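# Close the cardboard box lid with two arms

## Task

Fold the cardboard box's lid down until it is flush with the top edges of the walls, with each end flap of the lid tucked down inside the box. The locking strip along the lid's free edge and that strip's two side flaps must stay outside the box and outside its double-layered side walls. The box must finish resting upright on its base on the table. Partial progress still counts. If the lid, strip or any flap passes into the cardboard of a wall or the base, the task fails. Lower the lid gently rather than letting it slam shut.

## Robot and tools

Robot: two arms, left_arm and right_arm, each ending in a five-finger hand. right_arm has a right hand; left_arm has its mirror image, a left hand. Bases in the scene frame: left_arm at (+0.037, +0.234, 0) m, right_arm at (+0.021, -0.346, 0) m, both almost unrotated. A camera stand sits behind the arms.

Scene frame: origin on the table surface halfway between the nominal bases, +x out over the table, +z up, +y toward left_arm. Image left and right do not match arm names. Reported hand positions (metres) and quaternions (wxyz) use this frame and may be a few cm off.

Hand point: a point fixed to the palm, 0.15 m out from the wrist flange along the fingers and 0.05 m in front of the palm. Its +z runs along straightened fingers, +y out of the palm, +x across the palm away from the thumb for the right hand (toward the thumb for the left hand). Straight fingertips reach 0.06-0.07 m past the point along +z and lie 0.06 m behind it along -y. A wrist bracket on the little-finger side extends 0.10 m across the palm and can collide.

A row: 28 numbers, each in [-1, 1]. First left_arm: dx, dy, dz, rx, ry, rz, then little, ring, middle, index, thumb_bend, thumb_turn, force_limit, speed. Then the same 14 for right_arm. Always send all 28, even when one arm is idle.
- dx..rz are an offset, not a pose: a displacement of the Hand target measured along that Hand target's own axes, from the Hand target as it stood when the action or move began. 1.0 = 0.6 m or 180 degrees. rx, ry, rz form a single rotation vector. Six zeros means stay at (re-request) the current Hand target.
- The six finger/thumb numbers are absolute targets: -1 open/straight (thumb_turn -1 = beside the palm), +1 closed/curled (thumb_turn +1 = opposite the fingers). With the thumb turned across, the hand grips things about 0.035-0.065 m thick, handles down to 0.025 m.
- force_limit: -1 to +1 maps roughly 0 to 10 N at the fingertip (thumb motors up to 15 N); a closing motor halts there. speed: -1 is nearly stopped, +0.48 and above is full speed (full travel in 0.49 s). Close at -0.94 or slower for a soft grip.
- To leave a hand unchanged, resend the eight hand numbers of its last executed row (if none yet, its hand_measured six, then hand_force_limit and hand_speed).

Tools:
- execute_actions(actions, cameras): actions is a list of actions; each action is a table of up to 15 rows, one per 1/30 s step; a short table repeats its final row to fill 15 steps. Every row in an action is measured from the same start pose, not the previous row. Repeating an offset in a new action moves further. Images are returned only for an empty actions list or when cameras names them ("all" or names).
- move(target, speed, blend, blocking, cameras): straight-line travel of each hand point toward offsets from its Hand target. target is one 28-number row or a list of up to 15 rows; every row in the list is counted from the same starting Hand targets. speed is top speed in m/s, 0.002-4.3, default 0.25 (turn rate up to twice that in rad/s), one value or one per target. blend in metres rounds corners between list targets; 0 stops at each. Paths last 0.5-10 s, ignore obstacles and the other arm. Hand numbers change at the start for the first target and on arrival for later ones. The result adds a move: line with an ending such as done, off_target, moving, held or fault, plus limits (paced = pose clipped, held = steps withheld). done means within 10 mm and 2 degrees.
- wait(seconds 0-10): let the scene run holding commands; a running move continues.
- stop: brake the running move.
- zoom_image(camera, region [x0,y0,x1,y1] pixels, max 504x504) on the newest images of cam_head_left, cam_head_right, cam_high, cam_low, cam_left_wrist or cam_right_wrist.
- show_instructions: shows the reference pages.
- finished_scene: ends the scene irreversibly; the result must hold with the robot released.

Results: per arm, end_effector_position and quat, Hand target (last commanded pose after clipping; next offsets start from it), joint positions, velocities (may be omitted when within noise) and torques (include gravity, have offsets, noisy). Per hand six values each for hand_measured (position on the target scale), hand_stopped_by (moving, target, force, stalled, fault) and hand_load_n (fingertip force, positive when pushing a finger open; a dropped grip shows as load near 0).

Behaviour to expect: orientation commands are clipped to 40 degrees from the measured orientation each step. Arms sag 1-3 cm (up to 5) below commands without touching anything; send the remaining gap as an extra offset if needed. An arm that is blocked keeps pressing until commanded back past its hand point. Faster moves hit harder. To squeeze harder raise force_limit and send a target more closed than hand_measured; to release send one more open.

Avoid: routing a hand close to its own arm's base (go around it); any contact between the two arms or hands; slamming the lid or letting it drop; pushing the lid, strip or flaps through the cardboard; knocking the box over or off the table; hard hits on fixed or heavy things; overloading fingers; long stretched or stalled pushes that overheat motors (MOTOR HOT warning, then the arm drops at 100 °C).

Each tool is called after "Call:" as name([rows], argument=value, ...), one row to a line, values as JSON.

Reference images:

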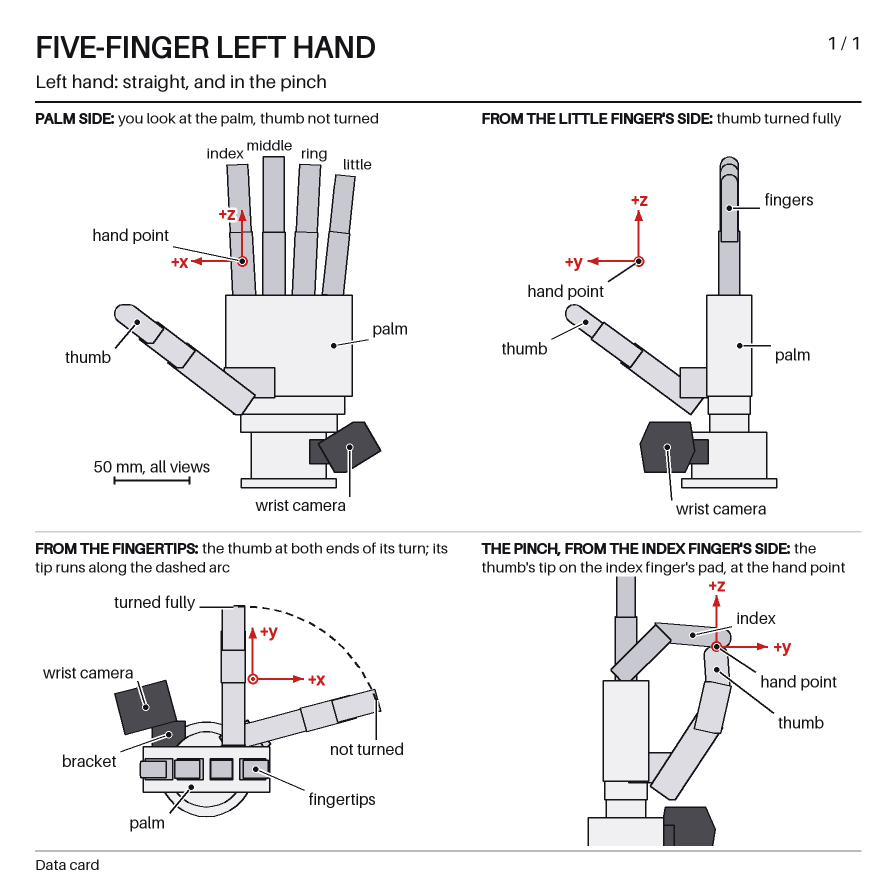

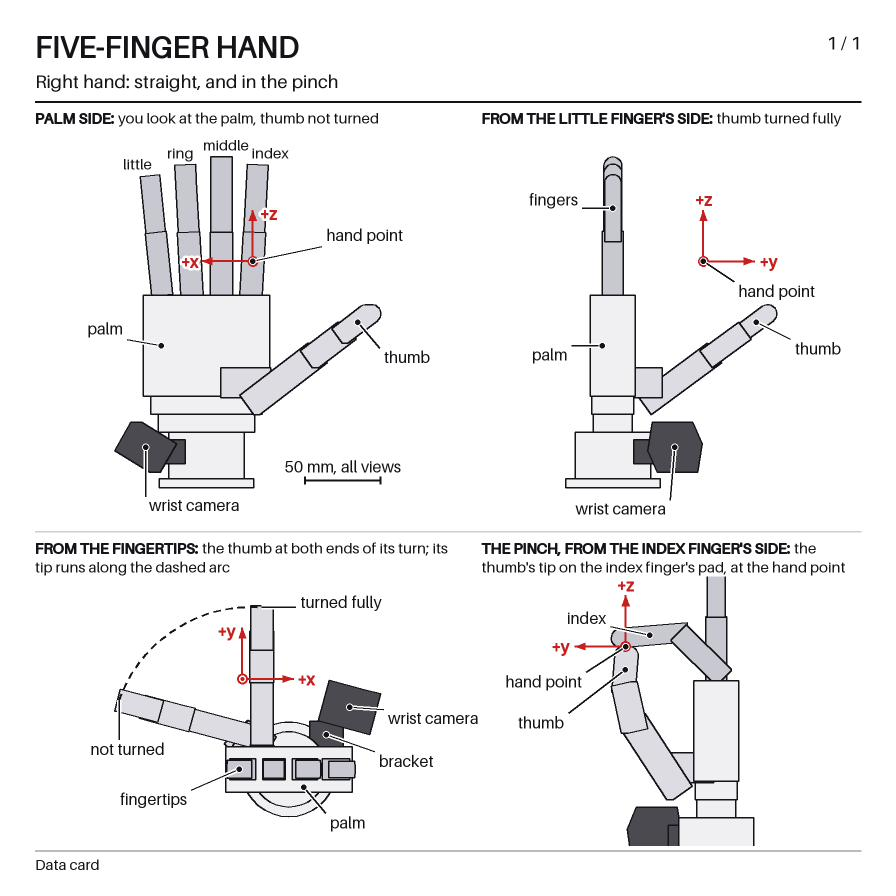

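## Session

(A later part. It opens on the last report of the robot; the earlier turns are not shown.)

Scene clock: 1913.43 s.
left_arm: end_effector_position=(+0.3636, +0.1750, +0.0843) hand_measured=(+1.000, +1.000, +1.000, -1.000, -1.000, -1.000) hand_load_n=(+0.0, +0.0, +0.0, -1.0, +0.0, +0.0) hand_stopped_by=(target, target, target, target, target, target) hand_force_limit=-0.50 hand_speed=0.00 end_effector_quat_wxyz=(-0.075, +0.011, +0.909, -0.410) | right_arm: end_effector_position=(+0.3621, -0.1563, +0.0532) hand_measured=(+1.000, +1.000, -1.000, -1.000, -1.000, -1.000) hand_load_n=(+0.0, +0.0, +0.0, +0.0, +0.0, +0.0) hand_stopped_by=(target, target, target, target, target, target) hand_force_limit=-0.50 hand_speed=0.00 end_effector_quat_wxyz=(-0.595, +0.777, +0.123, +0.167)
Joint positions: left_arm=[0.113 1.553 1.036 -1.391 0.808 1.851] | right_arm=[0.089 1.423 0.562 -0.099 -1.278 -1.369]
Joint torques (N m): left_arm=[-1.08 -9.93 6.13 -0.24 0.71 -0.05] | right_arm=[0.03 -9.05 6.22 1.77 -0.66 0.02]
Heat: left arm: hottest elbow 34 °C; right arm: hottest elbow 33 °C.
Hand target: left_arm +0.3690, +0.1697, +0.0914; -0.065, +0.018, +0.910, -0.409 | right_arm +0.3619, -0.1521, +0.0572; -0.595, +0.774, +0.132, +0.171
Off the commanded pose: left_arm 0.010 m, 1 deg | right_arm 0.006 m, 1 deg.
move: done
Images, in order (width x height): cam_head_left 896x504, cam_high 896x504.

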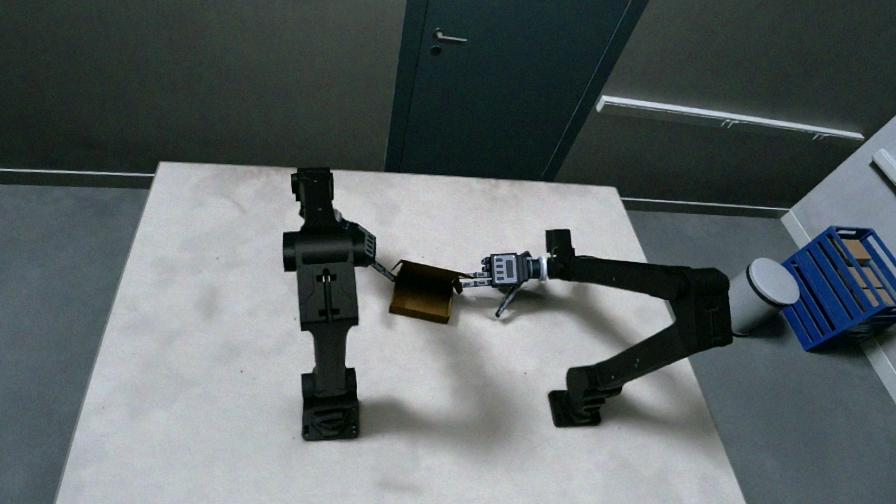

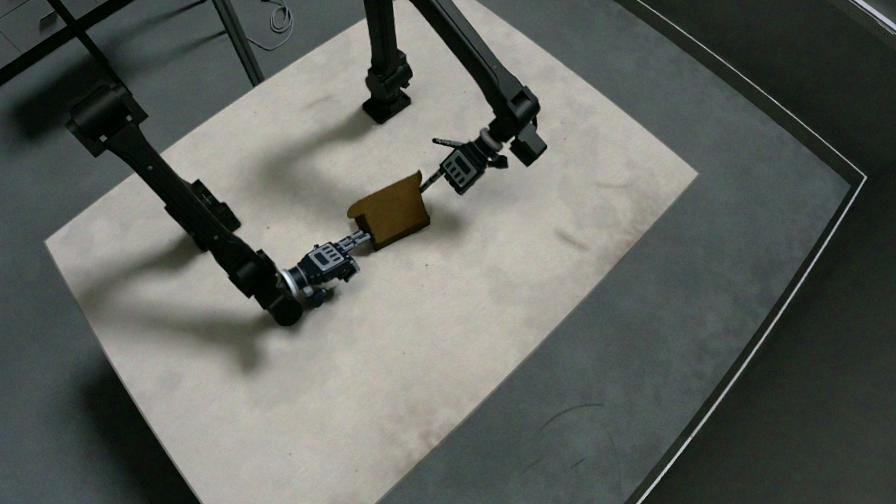

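Call:
move(target=[0,0,0,0,0,0,1,1,1,-1,-1,-1,-0.5,0,0,-0.0052,0.0193,0,0,0,1,1,-1,-1,-1,-1,-0.5,0], speed=0.04, cameras=["cam_head_left","cam_high"])

Call:
zoom_image(camera="cam_head_left", region=[370, 235, 490, 325])

Call:
zoom_image(camera="cam_high", region=[330, 150, 450, 270])

Scene clock: 2026.60 s.
left_arm: end_effector_position=(+0.3635, +0.1750, +0.0843) hand_measured=(+1.000, +1.000, +1.000, -1.000, -1.000, -1.000) hand_load_n=(+0.0, +0.5, +0.0, -1.0, +0.0, -0.5) hand_stopped_by=(target, target, target, target, target, target) hand_force_limit=-0.50 hand_speed=0.00 end_effector_quat_wxyz=(-0.075, +0.011, +0.909, -0.410) | right_arm: end_effector_position=(+0.3625, -0.1448, +0.0534) hand_measured=(+1.000, +1.000, -1.000, -1.000, -1.000, -1.000) hand_load_n=(+0.0, +0.0, +0.0, -0.5, +0.0, -0.5) hand_stopped_by=(target, target, target, target, target, target) hand_force_limit=-0.50 hand_speed=0.00 end_effector_quat_wxyz=(-0.594, +0.777, +0.124, +0.168)
Joint positions: left_arm=[0.113 1.553 1.036 -1.391 0.808 1.851] | right_arm=[0.125 1.422 0.547 0.007 -1.255 -1.277]
Joint torques (N m): left_arm=[-0.91 -10.17 6.06 -0.29 0.68 -0.11] | right_arm=[-0.09 -8.88 6.28 1.83 -0.62 0.02]
Heat: left arm: hottest elbow 35 °C; right arm: hottest elbow 33 °C.
Hand target: left_arm +0.3690, +0.1697, +0.0914; -0.065, +0.018, +0.910, -0.409 | right_arm +0.3619, -0.1402, +0.0573; -0.595, +0.774, +0.132, +0.172
Off the commanded pose: left_arm 0.010 m, 1 deg | right_arm 0.006 m, 1 deg.
move: done
Images, in order (width x height): cam_head_left 896x504, cam_high 896x504.

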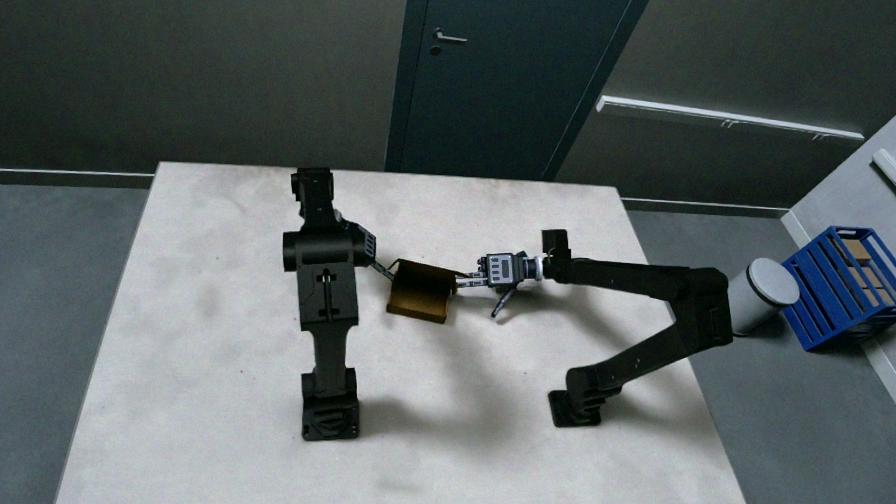

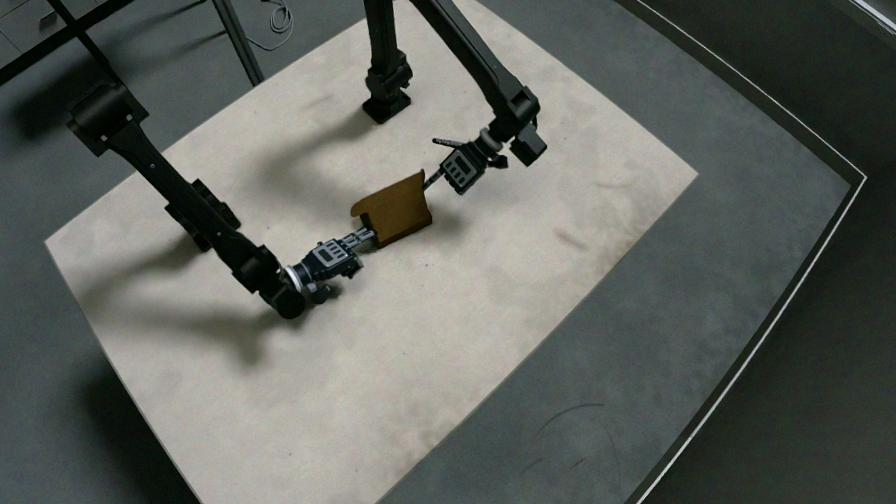

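Scaled by 4.200 from the camera's 896x504 image, which has a finer 1280x720 frame.

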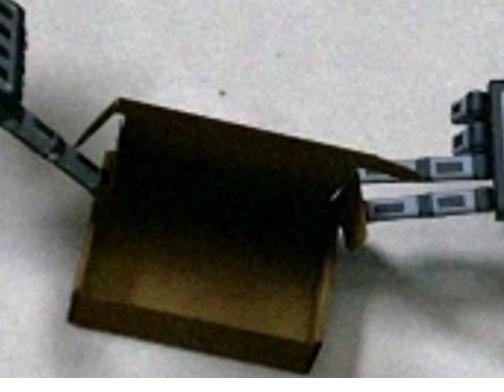

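Scaled by 4.200 from the camera's 896x504 image, which has a finer 1280x720 frame.

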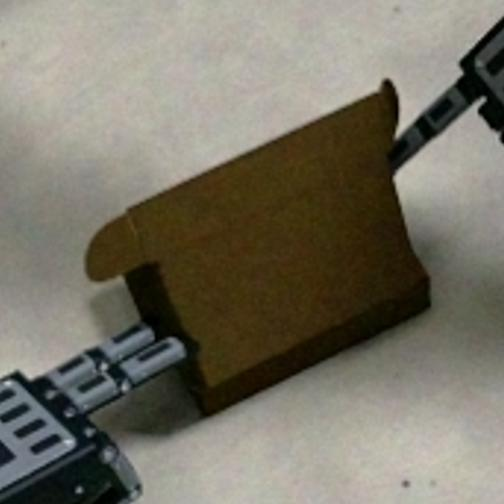

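Call:
move([
  [0.0051,0.0388,-0.0433,0,0,0,1,1,1,-1,-1,-1,-0.5,0,0,0.0129,-0.0483,0,0,0,1,1,-1,-1,-1,-1,-0.5,0],
  [-0.1105,0.0363,-0.0590,0,0,0,1,1,1,-1,-1,-1,-0.5,0,0,0.0129,-0.0483,0,0,0,1,1,-1,-1,-1,-1,-0.5,0],
  [-0.1252,0.0403,0.0484,0,0,0,1,1,1,-1,-1,-1,-0.5,0,0,0.0129,-0.0483,0,0,0,1,1,-1,-1,-1,-1,-0.5,0],
], speed=[0.04,0.08,0.08], cameras=["cam_head_left","cam_high"])

Call:
zoom_image(camera="cam_head_left", region=[370, 235, 490, 325])

Call:
zoom_image(camera="cam_high", region=[330, 150, 450, 270])

Scene clock: 2102.77 s.
left_arm: end_effector_position=(+0.4377, +0.1627, +0.0489) hand_measured=(+1.000, +1.000, +1.000, -1.000, -1.000, -1.000) hand_load_n=(+0.0, +0.5, +0.5, +0.0, +0.0, +0.0) hand_stopped_by=(target, target, target, target, target, target) hand_force_limit=-0.50 hand_speed=0.00 end_effector_quat_wxyz=(-0.063, +0.018, +0.910, -0.409) | right_arm: end_effector_position=(+0.3455, -0.1671, +0.0460) hand_measured=(+1.000, +1.000, -1.000, -1.000, -1.000, -1.000) hand_load_n=(+0.0, +0.0, +0.0, +0.0, +0.0, +0.0) hand_stopped_by=(target, target, target, target, target, target) hand_force_limit=-0.50 hand_speed=0.00 end_effector_quat_wxyz=(-0.597, +0.777, +0.124, +0.156)
Joint positions: left_arm=[0.068 1.744 1.187 -1.278 0.821 1.793] | right_arm=[0.056 1.419 0.554 -0.252 -1.303 -1.517]
Joint torques (N m): left_arm=[-0.38 -11.22 5.59 -0.14 0.61 -0.09] | right_arm=[-1.55 -8.12 9.25 0.44 -0.89 -0.16]
Heat: left arm: hottest elbow 35 °C; right arm: hottest elbow 34 °C.
Hand target: left_arm +0.4390, +0.1578, +0.0464; -0.065, +0.018, +0.910, -0.409 | right_arm +0.3620, -0.1701, +0.0574; -0.595, +0.774, +0.132, +0.172
Off the commanded pose: left_arm 0.006 m, 0 deg | right_arm 0.020 m, 2 deg.
move: off_target (right_arm)
Images, in order (width x height): cam_head_left 896x504, cam_high 896x504.

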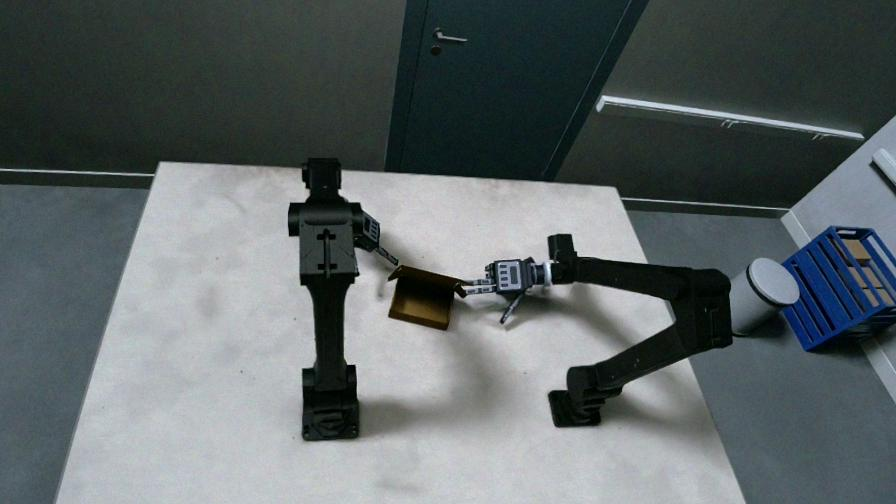

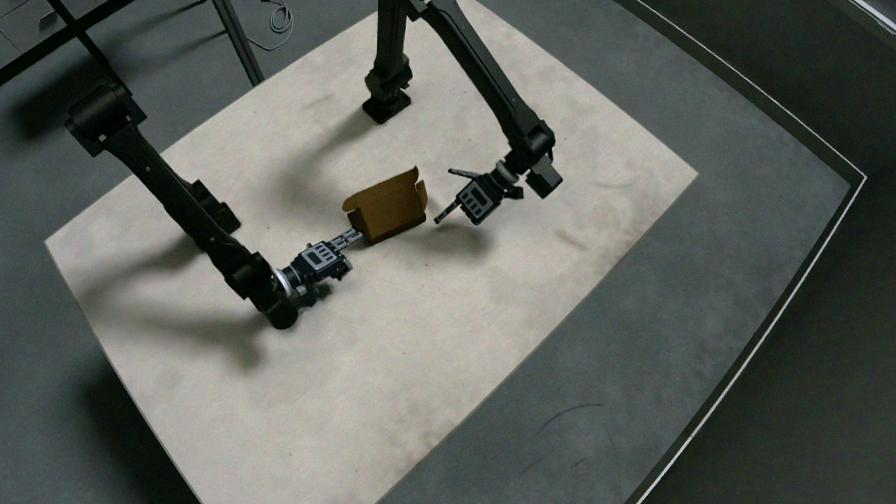

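Scaled by 4.200 from the camera's 896x504 image, which has a finer 1280x720 frame.

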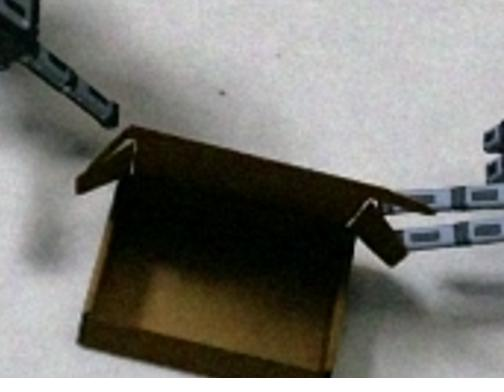

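Scaled by 4.200 from the camera's 896x504 image, which has a finer 1280x720 frame.

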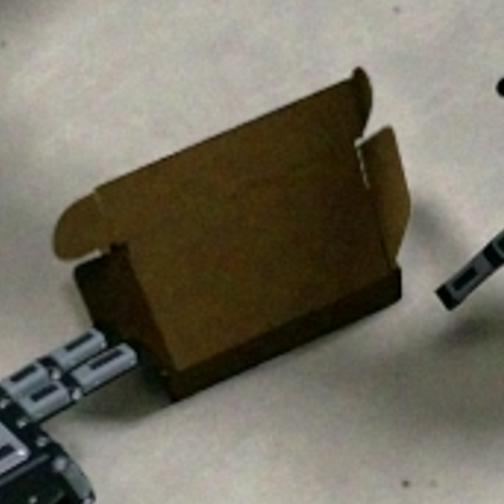

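Call:
move([
  [0,0,0,0,0,0,1,1,1,-1,-1,-1,-0.5,0,0,0.0108,-0.0403,0,0,0,1,1,-1,-1,-1,-1,-0.5,0],
  [0.0887,0.0169,0.0255,0,0,0,1,1,1,-1,-1,-1,-0.5,0,0,0.0108,-0.0403,0,0,0,1,1,-1,-1,-1,-1,-0.5,0],
], speed=0.05, cameras=["cam_head_left","cam_high"])

Call:
zoom_image(camera="cam_head_left", region=[370, 245, 490, 335])

Call:
zoom_image(camera="cam_high", region=[330, 150, 450, 270])

Scene clock: 2130.00 s.
left_arm: end_effector_position=(+0.3796, +0.1588, +0.0282) hand_measured=(+1.000, +1.000, +1.000, -1.000, -1.000, -1.000) hand_load_n=(+0.5, +0.0, +0.5, +0.0, +0.0, -0.5) hand_stopped_by=(target, target, target, target, target, target) hand_force_limit=-0.50 hand_speed=0.00 end_effector_quat_wxyz=(-0.079, +0.010, +0.909, -0.410) | right_arm: end_effector_position=(+0.3460, -0.1911, +0.0523) hand_measured=(+1.000, +1.000, -1.000, -1.000, -1.000, -1.000) hand_load_n=(+0.0, +0.5, +0.0, +0.0, +0.0, +0.0) hand_stopped_by=(target, target, target, target, target, target) hand_force_limit=-0.50 hand_speed=0.00 end_effector_quat_wxyz=(-0.596, +0.775, +0.130, +0.164)
Joint positions: left_arm=[0.068 1.67 1.009 -1.209 0.821 1.792] | right_arm=[-0.021 1.429 0.611 -0.561 -1.329 -1.807]
Joint torques (N m): left_arm=[0.44 -11.28 5.09 -0.13 0.53 0.02] | right_arm=[-1.55 -6.36 9.52 0.24 -0.96 -0.16]
Heat: left arm: hottest elbow 34 °C; right arm: hottest elbow 36 °C.
Hand target: left_arm +0.3841, +0.1577, +0.0343; -0.065, +0.018, +0.910, -0.409 | right_arm +0.3619, -0.1952, +0.0572; -0.595, +0.774, +0.132, +0.171
Off the commanded pose: left_arm 0.008 m, 2 deg | right_arm 0.017 m, 1 deg.
move: off_target (right_arm)
Images, in order (width x height): cam_head_left 896x504, cam_high 896x504.

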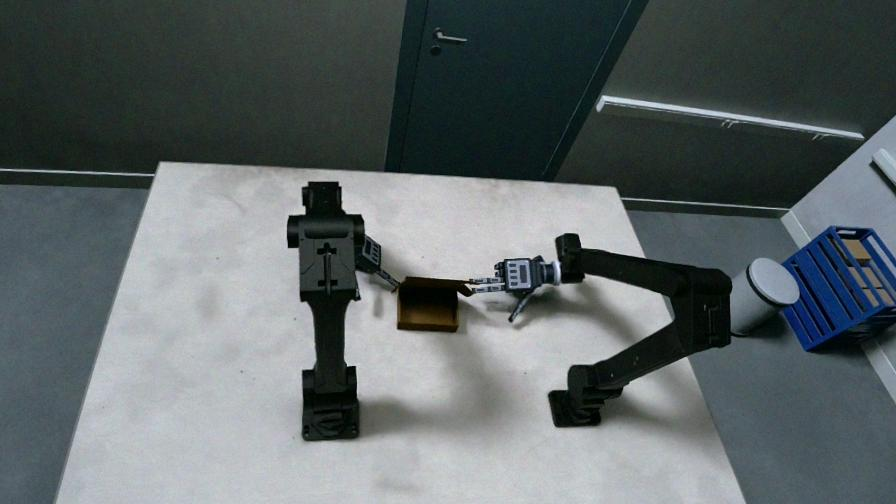

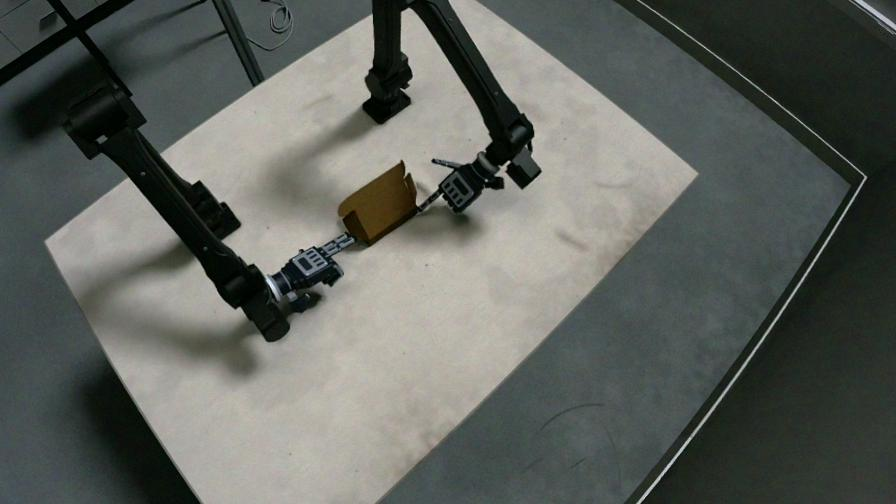

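Scaled by 4.200 from the camera's 896x504 image, which has a finer 1280x720 frame.

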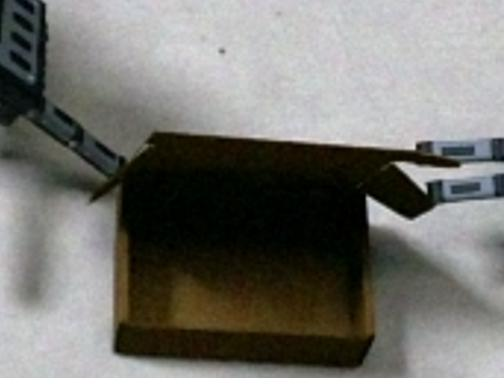

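Scaled by 4.200 from the camera's 896x504 image, which has a finer 1280x720 frame.

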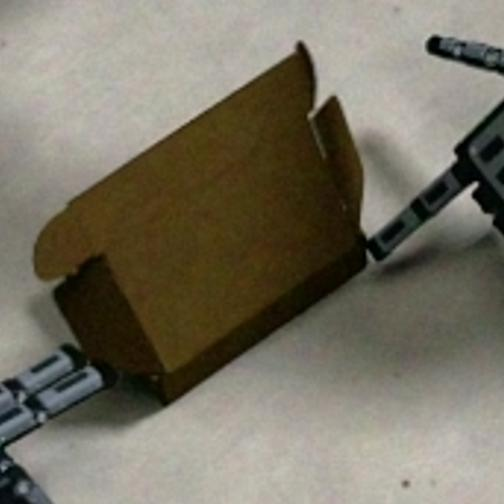

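Call:
move([
  [0,0,0,0,0,0,1,1,1,-1,-1,-1,-0.5,0,0,0.0043,-0.0161,0,0,0,1,1,-1,-1,-1,-1,-0.5,0],
  [0.0198,0.0004,0.0027,0,0,0,1,1,1,-1,-1,-1,-0.5,0,0,0.0043,-0.0161,0,0,0,1,1,-1,-1,-1,-1,-0.5,0],
], speed=0.05, cameras=["cam_head_left","cam_high"])

Call:
zoom_image(camera="cam_head_left", region=[370, 245, 490, 335])

Call:
zoom_image(camera="cam_high", region=[330, 150, 450, 270])

Scene clock: 2160.53 s.
left_arm: end_effector_position=(+0.3676, +0.1580, +0.0289) hand_measured=(+1.000, +1.000, +1.000, -1.000, -1.000, -1.000) hand_load_n=(+0.5, +0.0, +0.0, +0.0, +0.0, +0.0) hand_stopped_by=(target, target, target, target, target, target) hand_force_limit=-0.50 hand_speed=0.00 end_effector_quat_wxyz=(-0.079, +0.010, +0.909, -0.410) | right_arm: end_effector_position=(+0.3473, -0.2007, +0.0533) hand_measured=(+1.000, +1.000, -1.000, -1.000, -1.000, -1.000) hand_load_n=(+0.0, +0.5, +0.0, +0.0, +0.0, +0.0) hand_stopped_by=(target, target, target, target, target, target) hand_force_limit=-0.50 hand_speed=0.00 end_effector_quat_wxyz=(-0.596, +0.775, +0.131, +0.164)
Joint positions: left_arm=[0.068 1.642 0.974 -1.203 0.821 1.792] | right_arm=[-0.051 1.45 0.641 -0.693 -1.332 -1.934]
Joint torques (N m): left_arm=[0.15 -11.16 5 -0.28 0.51 0.05] | right_arm=[-1.49 -6.53 9.16 0.09 -0.97 -0.16]
Heat: left arm: hottest elbow 33 °C; right arm: hottest elbow 36 °C.
Hand target: left_arm +0.3722, +0.1577, +0.0344; -0.065, +0.018, +0.910, -0.409 | right_arm +0.3619, -0.2052, +0.0572; -0.595, +0.774, +0.132, +0.171
Off the commanded pose: left_arm 0.007 m, 2 deg | right_arm 0.016 m, 1 deg.
move: off_target (right_arm)
Images, in order (width x height): cam_head_left 896x504, cam_high 896x504.

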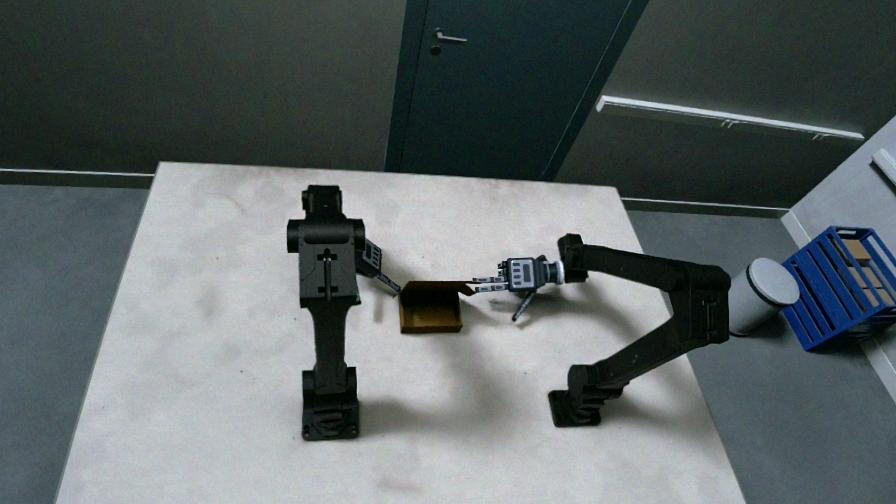

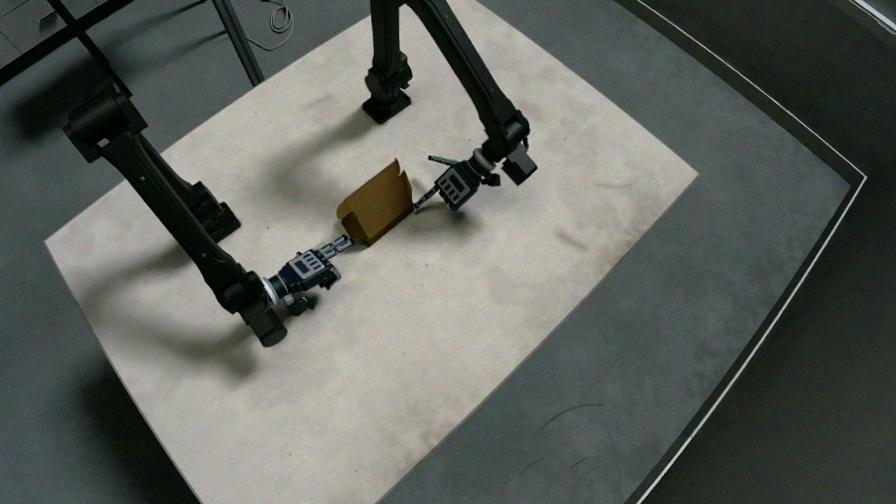

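Scaled by 4.200 from the camera's 896x504 image, which has a finer 1280x720 frame.

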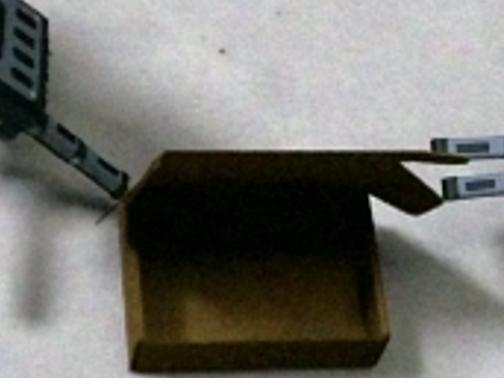

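Scaled by 4.200 from the camera's 896x504 image, which has a finer 1280x720 frame.

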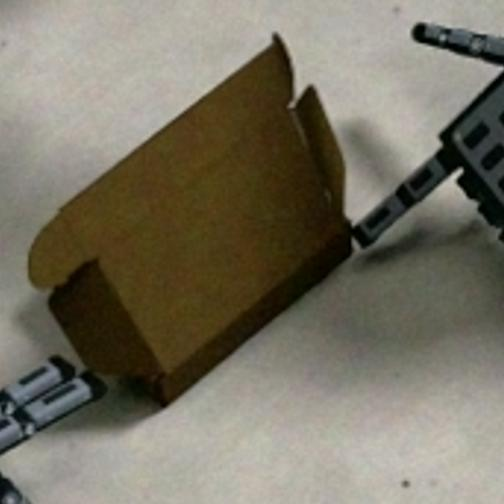

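Call:
move([
  [-0.0496,-0.0011,-0.0068,0,0,0,1,1,1,-1,-1,-1,-0.5,0,0,0,0,0,0,0,1,1,-1,-1,-1,-1,-0.5,0],
  [-0.0333,-0.0244,-0.1224,0,0,0,1,1,1,-1,-1,-1,-0.5,0,-0.0332,-0.015,-0.004,0,0,0,1,1,-1,-1,-1,-1,-0.5,0],
  [0.0920,-0.0237,-0.1032,0,0,0,1,1,1,-1,-1,-1,-0.5,0,-0.0332,-0.015,-0.004,0,0,0,1,1,-1,-1,-1,-1,-0.5,0],
], speed=[0.05,0.1,0.08], cameras=["cam_head_left","cam_high"])

Call:
zoom_image(camera="cam_head_left", region=[370, 245, 490, 335])

Call:
zoom_image(camera="cam_high", region=[330, 150, 450, 270])

Scene clock: 2212.60 s.
left_arm: end_effector_position=(+0.3251, +0.1945, +0.0865) hand_measured=(+1.000, +1.000, +1.000, -1.000, -1.000, -1.000) hand_load_n=(+0.0, +0.0, +0.0, +0.0, +0.0, +0.0) hand_stopped_by=(target, target, target, target, target, target) hand_force_limit=-0.50 hand_speed=0.00 end_effector_quat_wxyz=(-0.075, +0.016, +0.909, -0.410) | right_arm: end_effector_position=(+0.3402, -0.2019, +0.0545) hand_measured=(+1.000, +1.000, -1.000, -1.000, -1.000, -1.000) hand_load_n=(+0.0, +0.5, +0.0, +0.0, +0.0, +0.0) hand_stopped_by=(target, target, target, target, target, target) hand_force_limit=-0.50 hand_speed=0.00 end_effector_quat_wxyz=(-0.596, +0.774, +0.134, +0.167)
Joint positions: left_arm=[0.178 1.477 0.952 -1.449 0.782 1.95] | right_arm=[-0.057 1.432 0.627 -0.72 -1.334 -1.968]
Joint torques (N m): left_arm=[1.44 -8.94 5.31 -1.02 0.39 0.11] | right_arm=[-1.61 -8.7 6.06 0.01 -0.97 -0.15]
Heat: left arm: hottest elbow 33 °C; right arm: hottest elbow 36 °C.
Hand target: left_arm +0.3260, +0.1989, +0.0914; -0.065, +0.018, +0.910, -0.409 | right_arm +0.3400, -0.2051, +0.0574; -0.595, +0.774, +0.132, +0.172
Off the commanded pose: left_arm 0.007 m, 1 deg | right_arm 0.004 m, 1 deg.
move: done
Images, in order (width x height): cam_head_left 896x504, cam_high 896x504.

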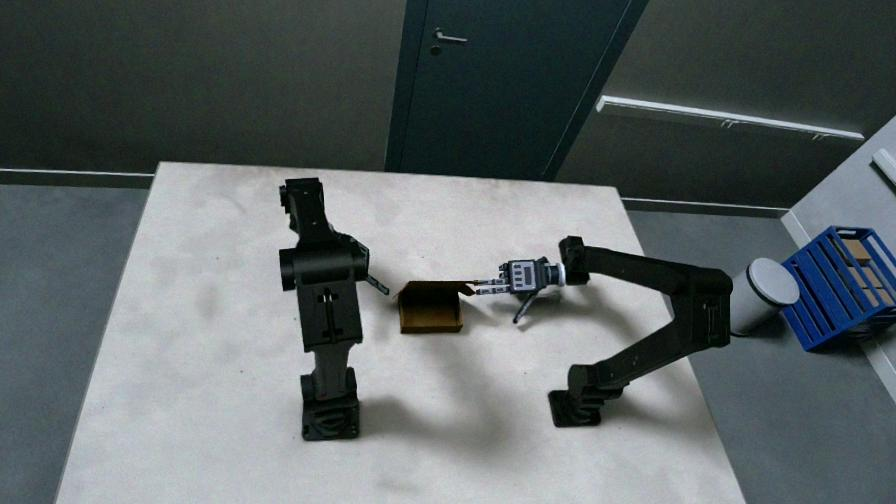

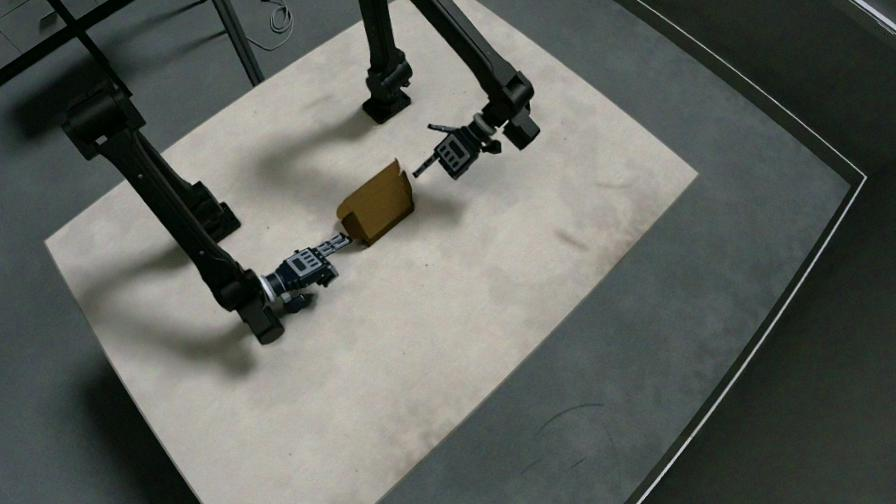

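Scaled by 4.200 from the camera's 896x504 image, which has a finer 1280x720 frame.

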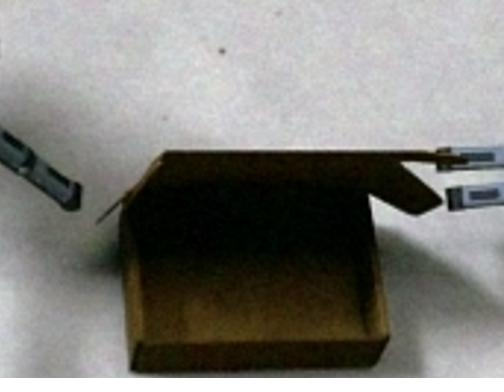

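Scaled by 4.200 from the camera's 896x504 image, which has a finer 1280x720 frame.

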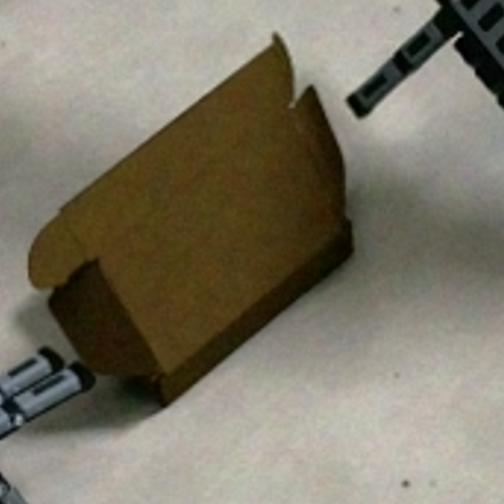

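Call:
move(target=[-0.0059,-0.02,0.0218,0,0,0,1,1,1,-1,-1,-1,-0.5,0,0,-0.0082,0.0306,0,0,0,1,1,-1,-1,-1,-1,-0.5,0], speed=0.05, cameras=["cam_head_left","cam_high"])

Call:
zoom_image(camera="cam_head_left", region=[370, 245, 490, 335])

Call:
zoom_image(camera="cam_high", region=[330, 150, 450, 270])

Scene clock: 2230.73 s.
left_arm: end_effector_position=(+0.3254, +0.1846, +0.0866) hand_measured=(+1.000, +1.000, +1.000, -1.000, -1.000, -1.000) hand_load_n=(+0.0, +0.0, +0.0, +0.0, +0.0, +0.0) hand_stopped_by=(target, target, target, target, target, target) hand_force_limit=-0.50 hand_speed=0.00 end_effector_quat_wxyz=(-0.074, +0.012, +0.908, -0.411) | right_arm: end_effector_position=(+0.3401, -0.1894, +0.0546) hand_measured=(+1.000, +1.000, -1.000, -1.000, -1.000, -1.000) hand_load_n=(+0.0, +0.0, +0.0, +0.0, +0.0, +0.0) hand_stopped_by=(target, target, target, target, target, target) hand_force_limit=-0.50 hand_speed=0.00 end_effector_quat_wxyz=(-0.596, +0.775, +0.125, +0.168)
Joint positions: left_arm=[0.154 1.466 0.942 -1.42 0.797 1.908] | right_arm=[-0.017 1.393 0.577 -0.493 -1.328 -1.736]
Joint torques (N m): left_arm=[-0.56 -9.11 5.44 -0.42 0.54 -0.09] | right_arm=[-0.15 -8.47 6.16 1.25 -0.8 0.02]
Heat: left arm: hottest elbow 33 °C; right arm: hottest elbow 35 °C.
Hand target: left_arm +0.3279, +0.1810, +0.0914; -0.065, +0.018, +0.910, -0.409 | right_arm +0.3399, -0.1861, +0.0573; -0.595, +0.774, +0.132, +0.172
Off the commanded pose: left_arm 0.007 m, 1 deg | right_arm 0.004 m, 1 deg.
move: done
Images, in order (width x height): cam_head_left 896x504, cam_high 896x504.

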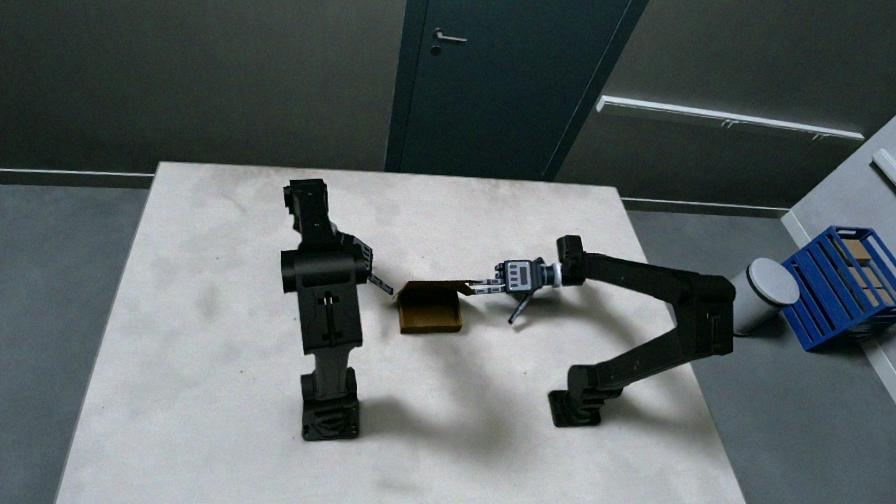

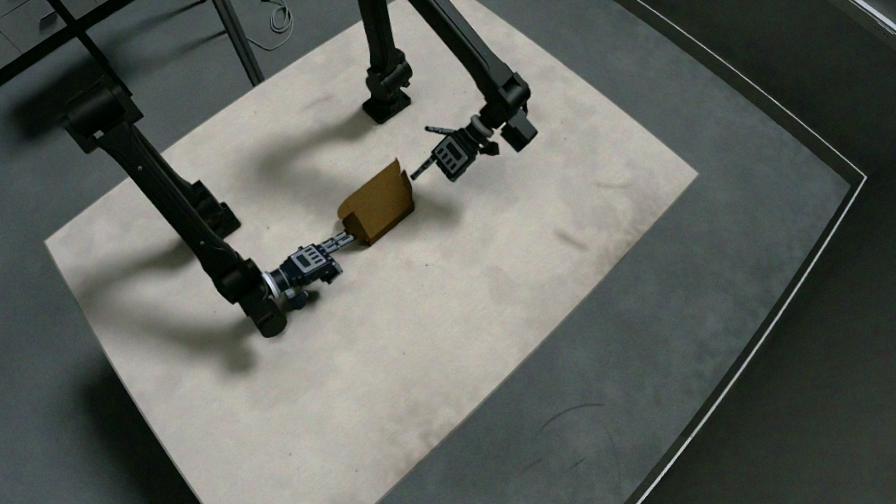

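Scaled by 4.200 from the camera's 896x504 image, which has a finer 1280x720 frame.

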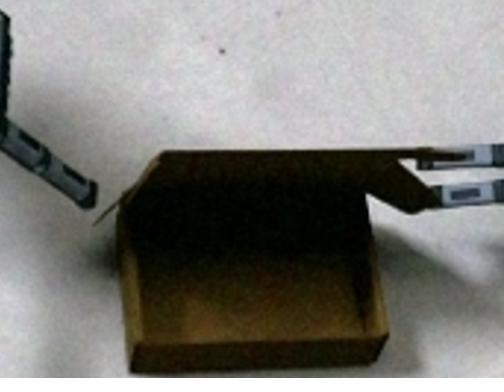

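Scaled by 4.200 from the camera's 896x504 image, which has a finer 1280x720 frame.

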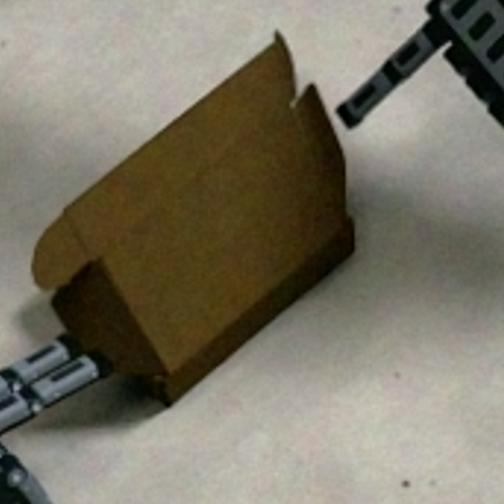

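Call:
move(target=[-0.0017,-0.0133,0.0148,0,0,0,1,1,1,-1,-1,-1,-0.5,0,0,-0.0052,0.0193,0,0,0,1,1,-1,-1,-1,-1,-0.5,0], speed=0.04, cameras=["cam_head_left","cam_high"])

Call:
zoom_image(camera="cam_head_left", region=[370, 245, 490, 335])

Call:
zoom_image(camera="cam_high", region=[330, 150, 450, 270])

Scene clock: 2244.67 s.
left_arm: end_effector_position=(+0.3257, +0.1735, +0.0864) hand_measured=(+1.000, +1.000, +1.000, -1.000, -1.000, -1.000) hand_load_n=(+0.0, +0.0, +0.0, -0.5, -0.5, -0.5) hand_stopped_by=(target, target, target, target, target, target) hand_force_limit=-0.50 hand_speed=0.00 end_effector_quat_wxyz=(-0.073, +0.012, +0.909, -0.410) | right_arm: end_effector_position=(+0.3402, -0.1778, +0.0541) hand_measured=(+1.000, +1.000, -1.000, -1.000, -1.000, -1.000) hand_load_n=(+0.0, +0.5, +0.0, -0.5, +0.0, +0.0) hand_stopped_by=(target, target, target, target, target, target) hand_force_limit=-0.50 hand_speed=0.00 end_effector_quat_wxyz=(-0.595, +0.776, +0.125, +0.168)
Joint positions: left_arm=[0.121 1.456 0.933 -1.389 0.807 1.863] | right_arm=[0.022 1.376 0.547 -0.339 -1.313 -1.59]
Joint torques (N m): left_arm=[-0.73 -8.7 5.57 -0.28 0.6 -0.08] | right_arm=[-0.09 -8.18 6.26 1.46 -0.79 0.01]
Heat: left arm: hottest elbow 33 °C; right arm: hottest elbow 35 °C.
Hand target: left_arm +0.3280, +0.1689, +0.0914; -0.065, +0.018, +0.910, -0.409 | right_arm +0.3400, -0.1742, +0.0574; -0.595, +0.774, +0.132, +0.172
Off the commanded pose: left_arm 0.007 m, 1 deg | right_arm 0.005 m, 1 deg.
move: done
Images, in order (width x height): cam_head_left 896x504, cam_high 896x504.

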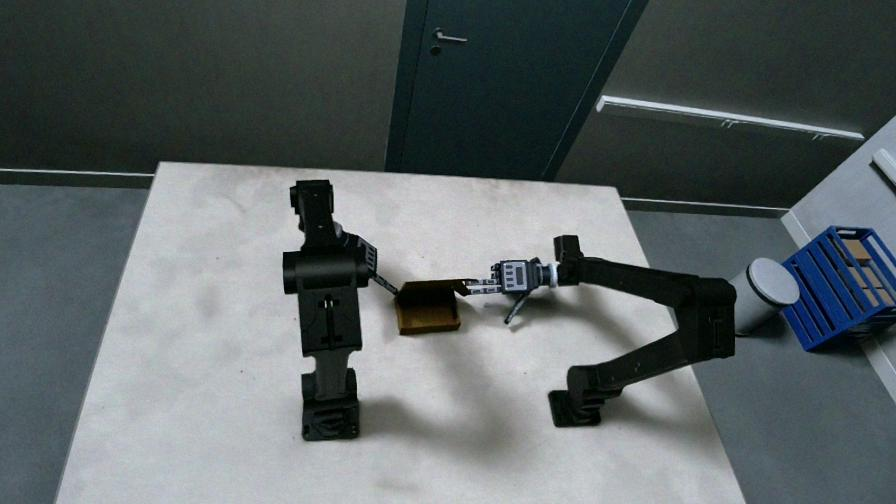

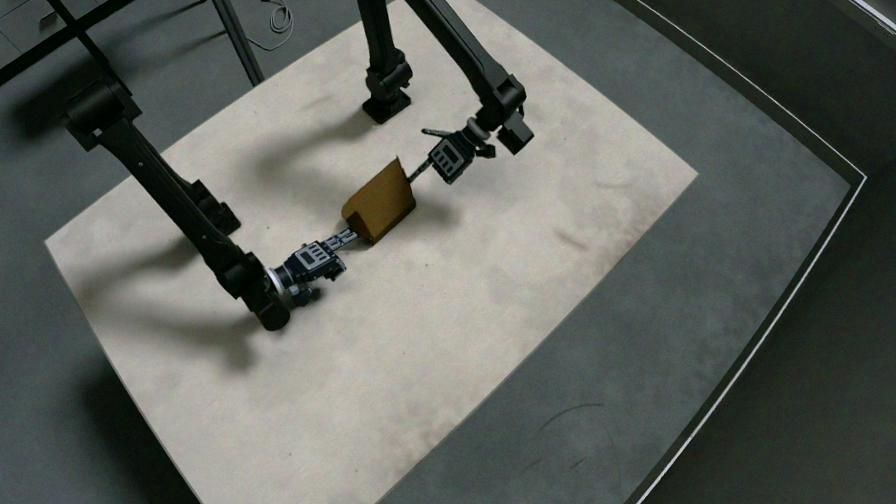

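Scaled by 4.200 from the camera's 896x504 image, which has a finer 1280x720 frame.

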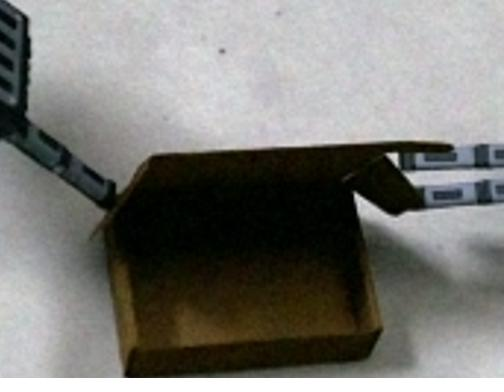

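Scaled by 4.200 from the camera's 896x504 image, which has a finer 1280x720 frame.

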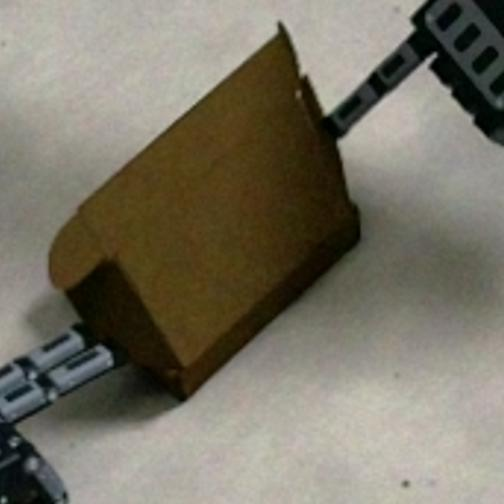

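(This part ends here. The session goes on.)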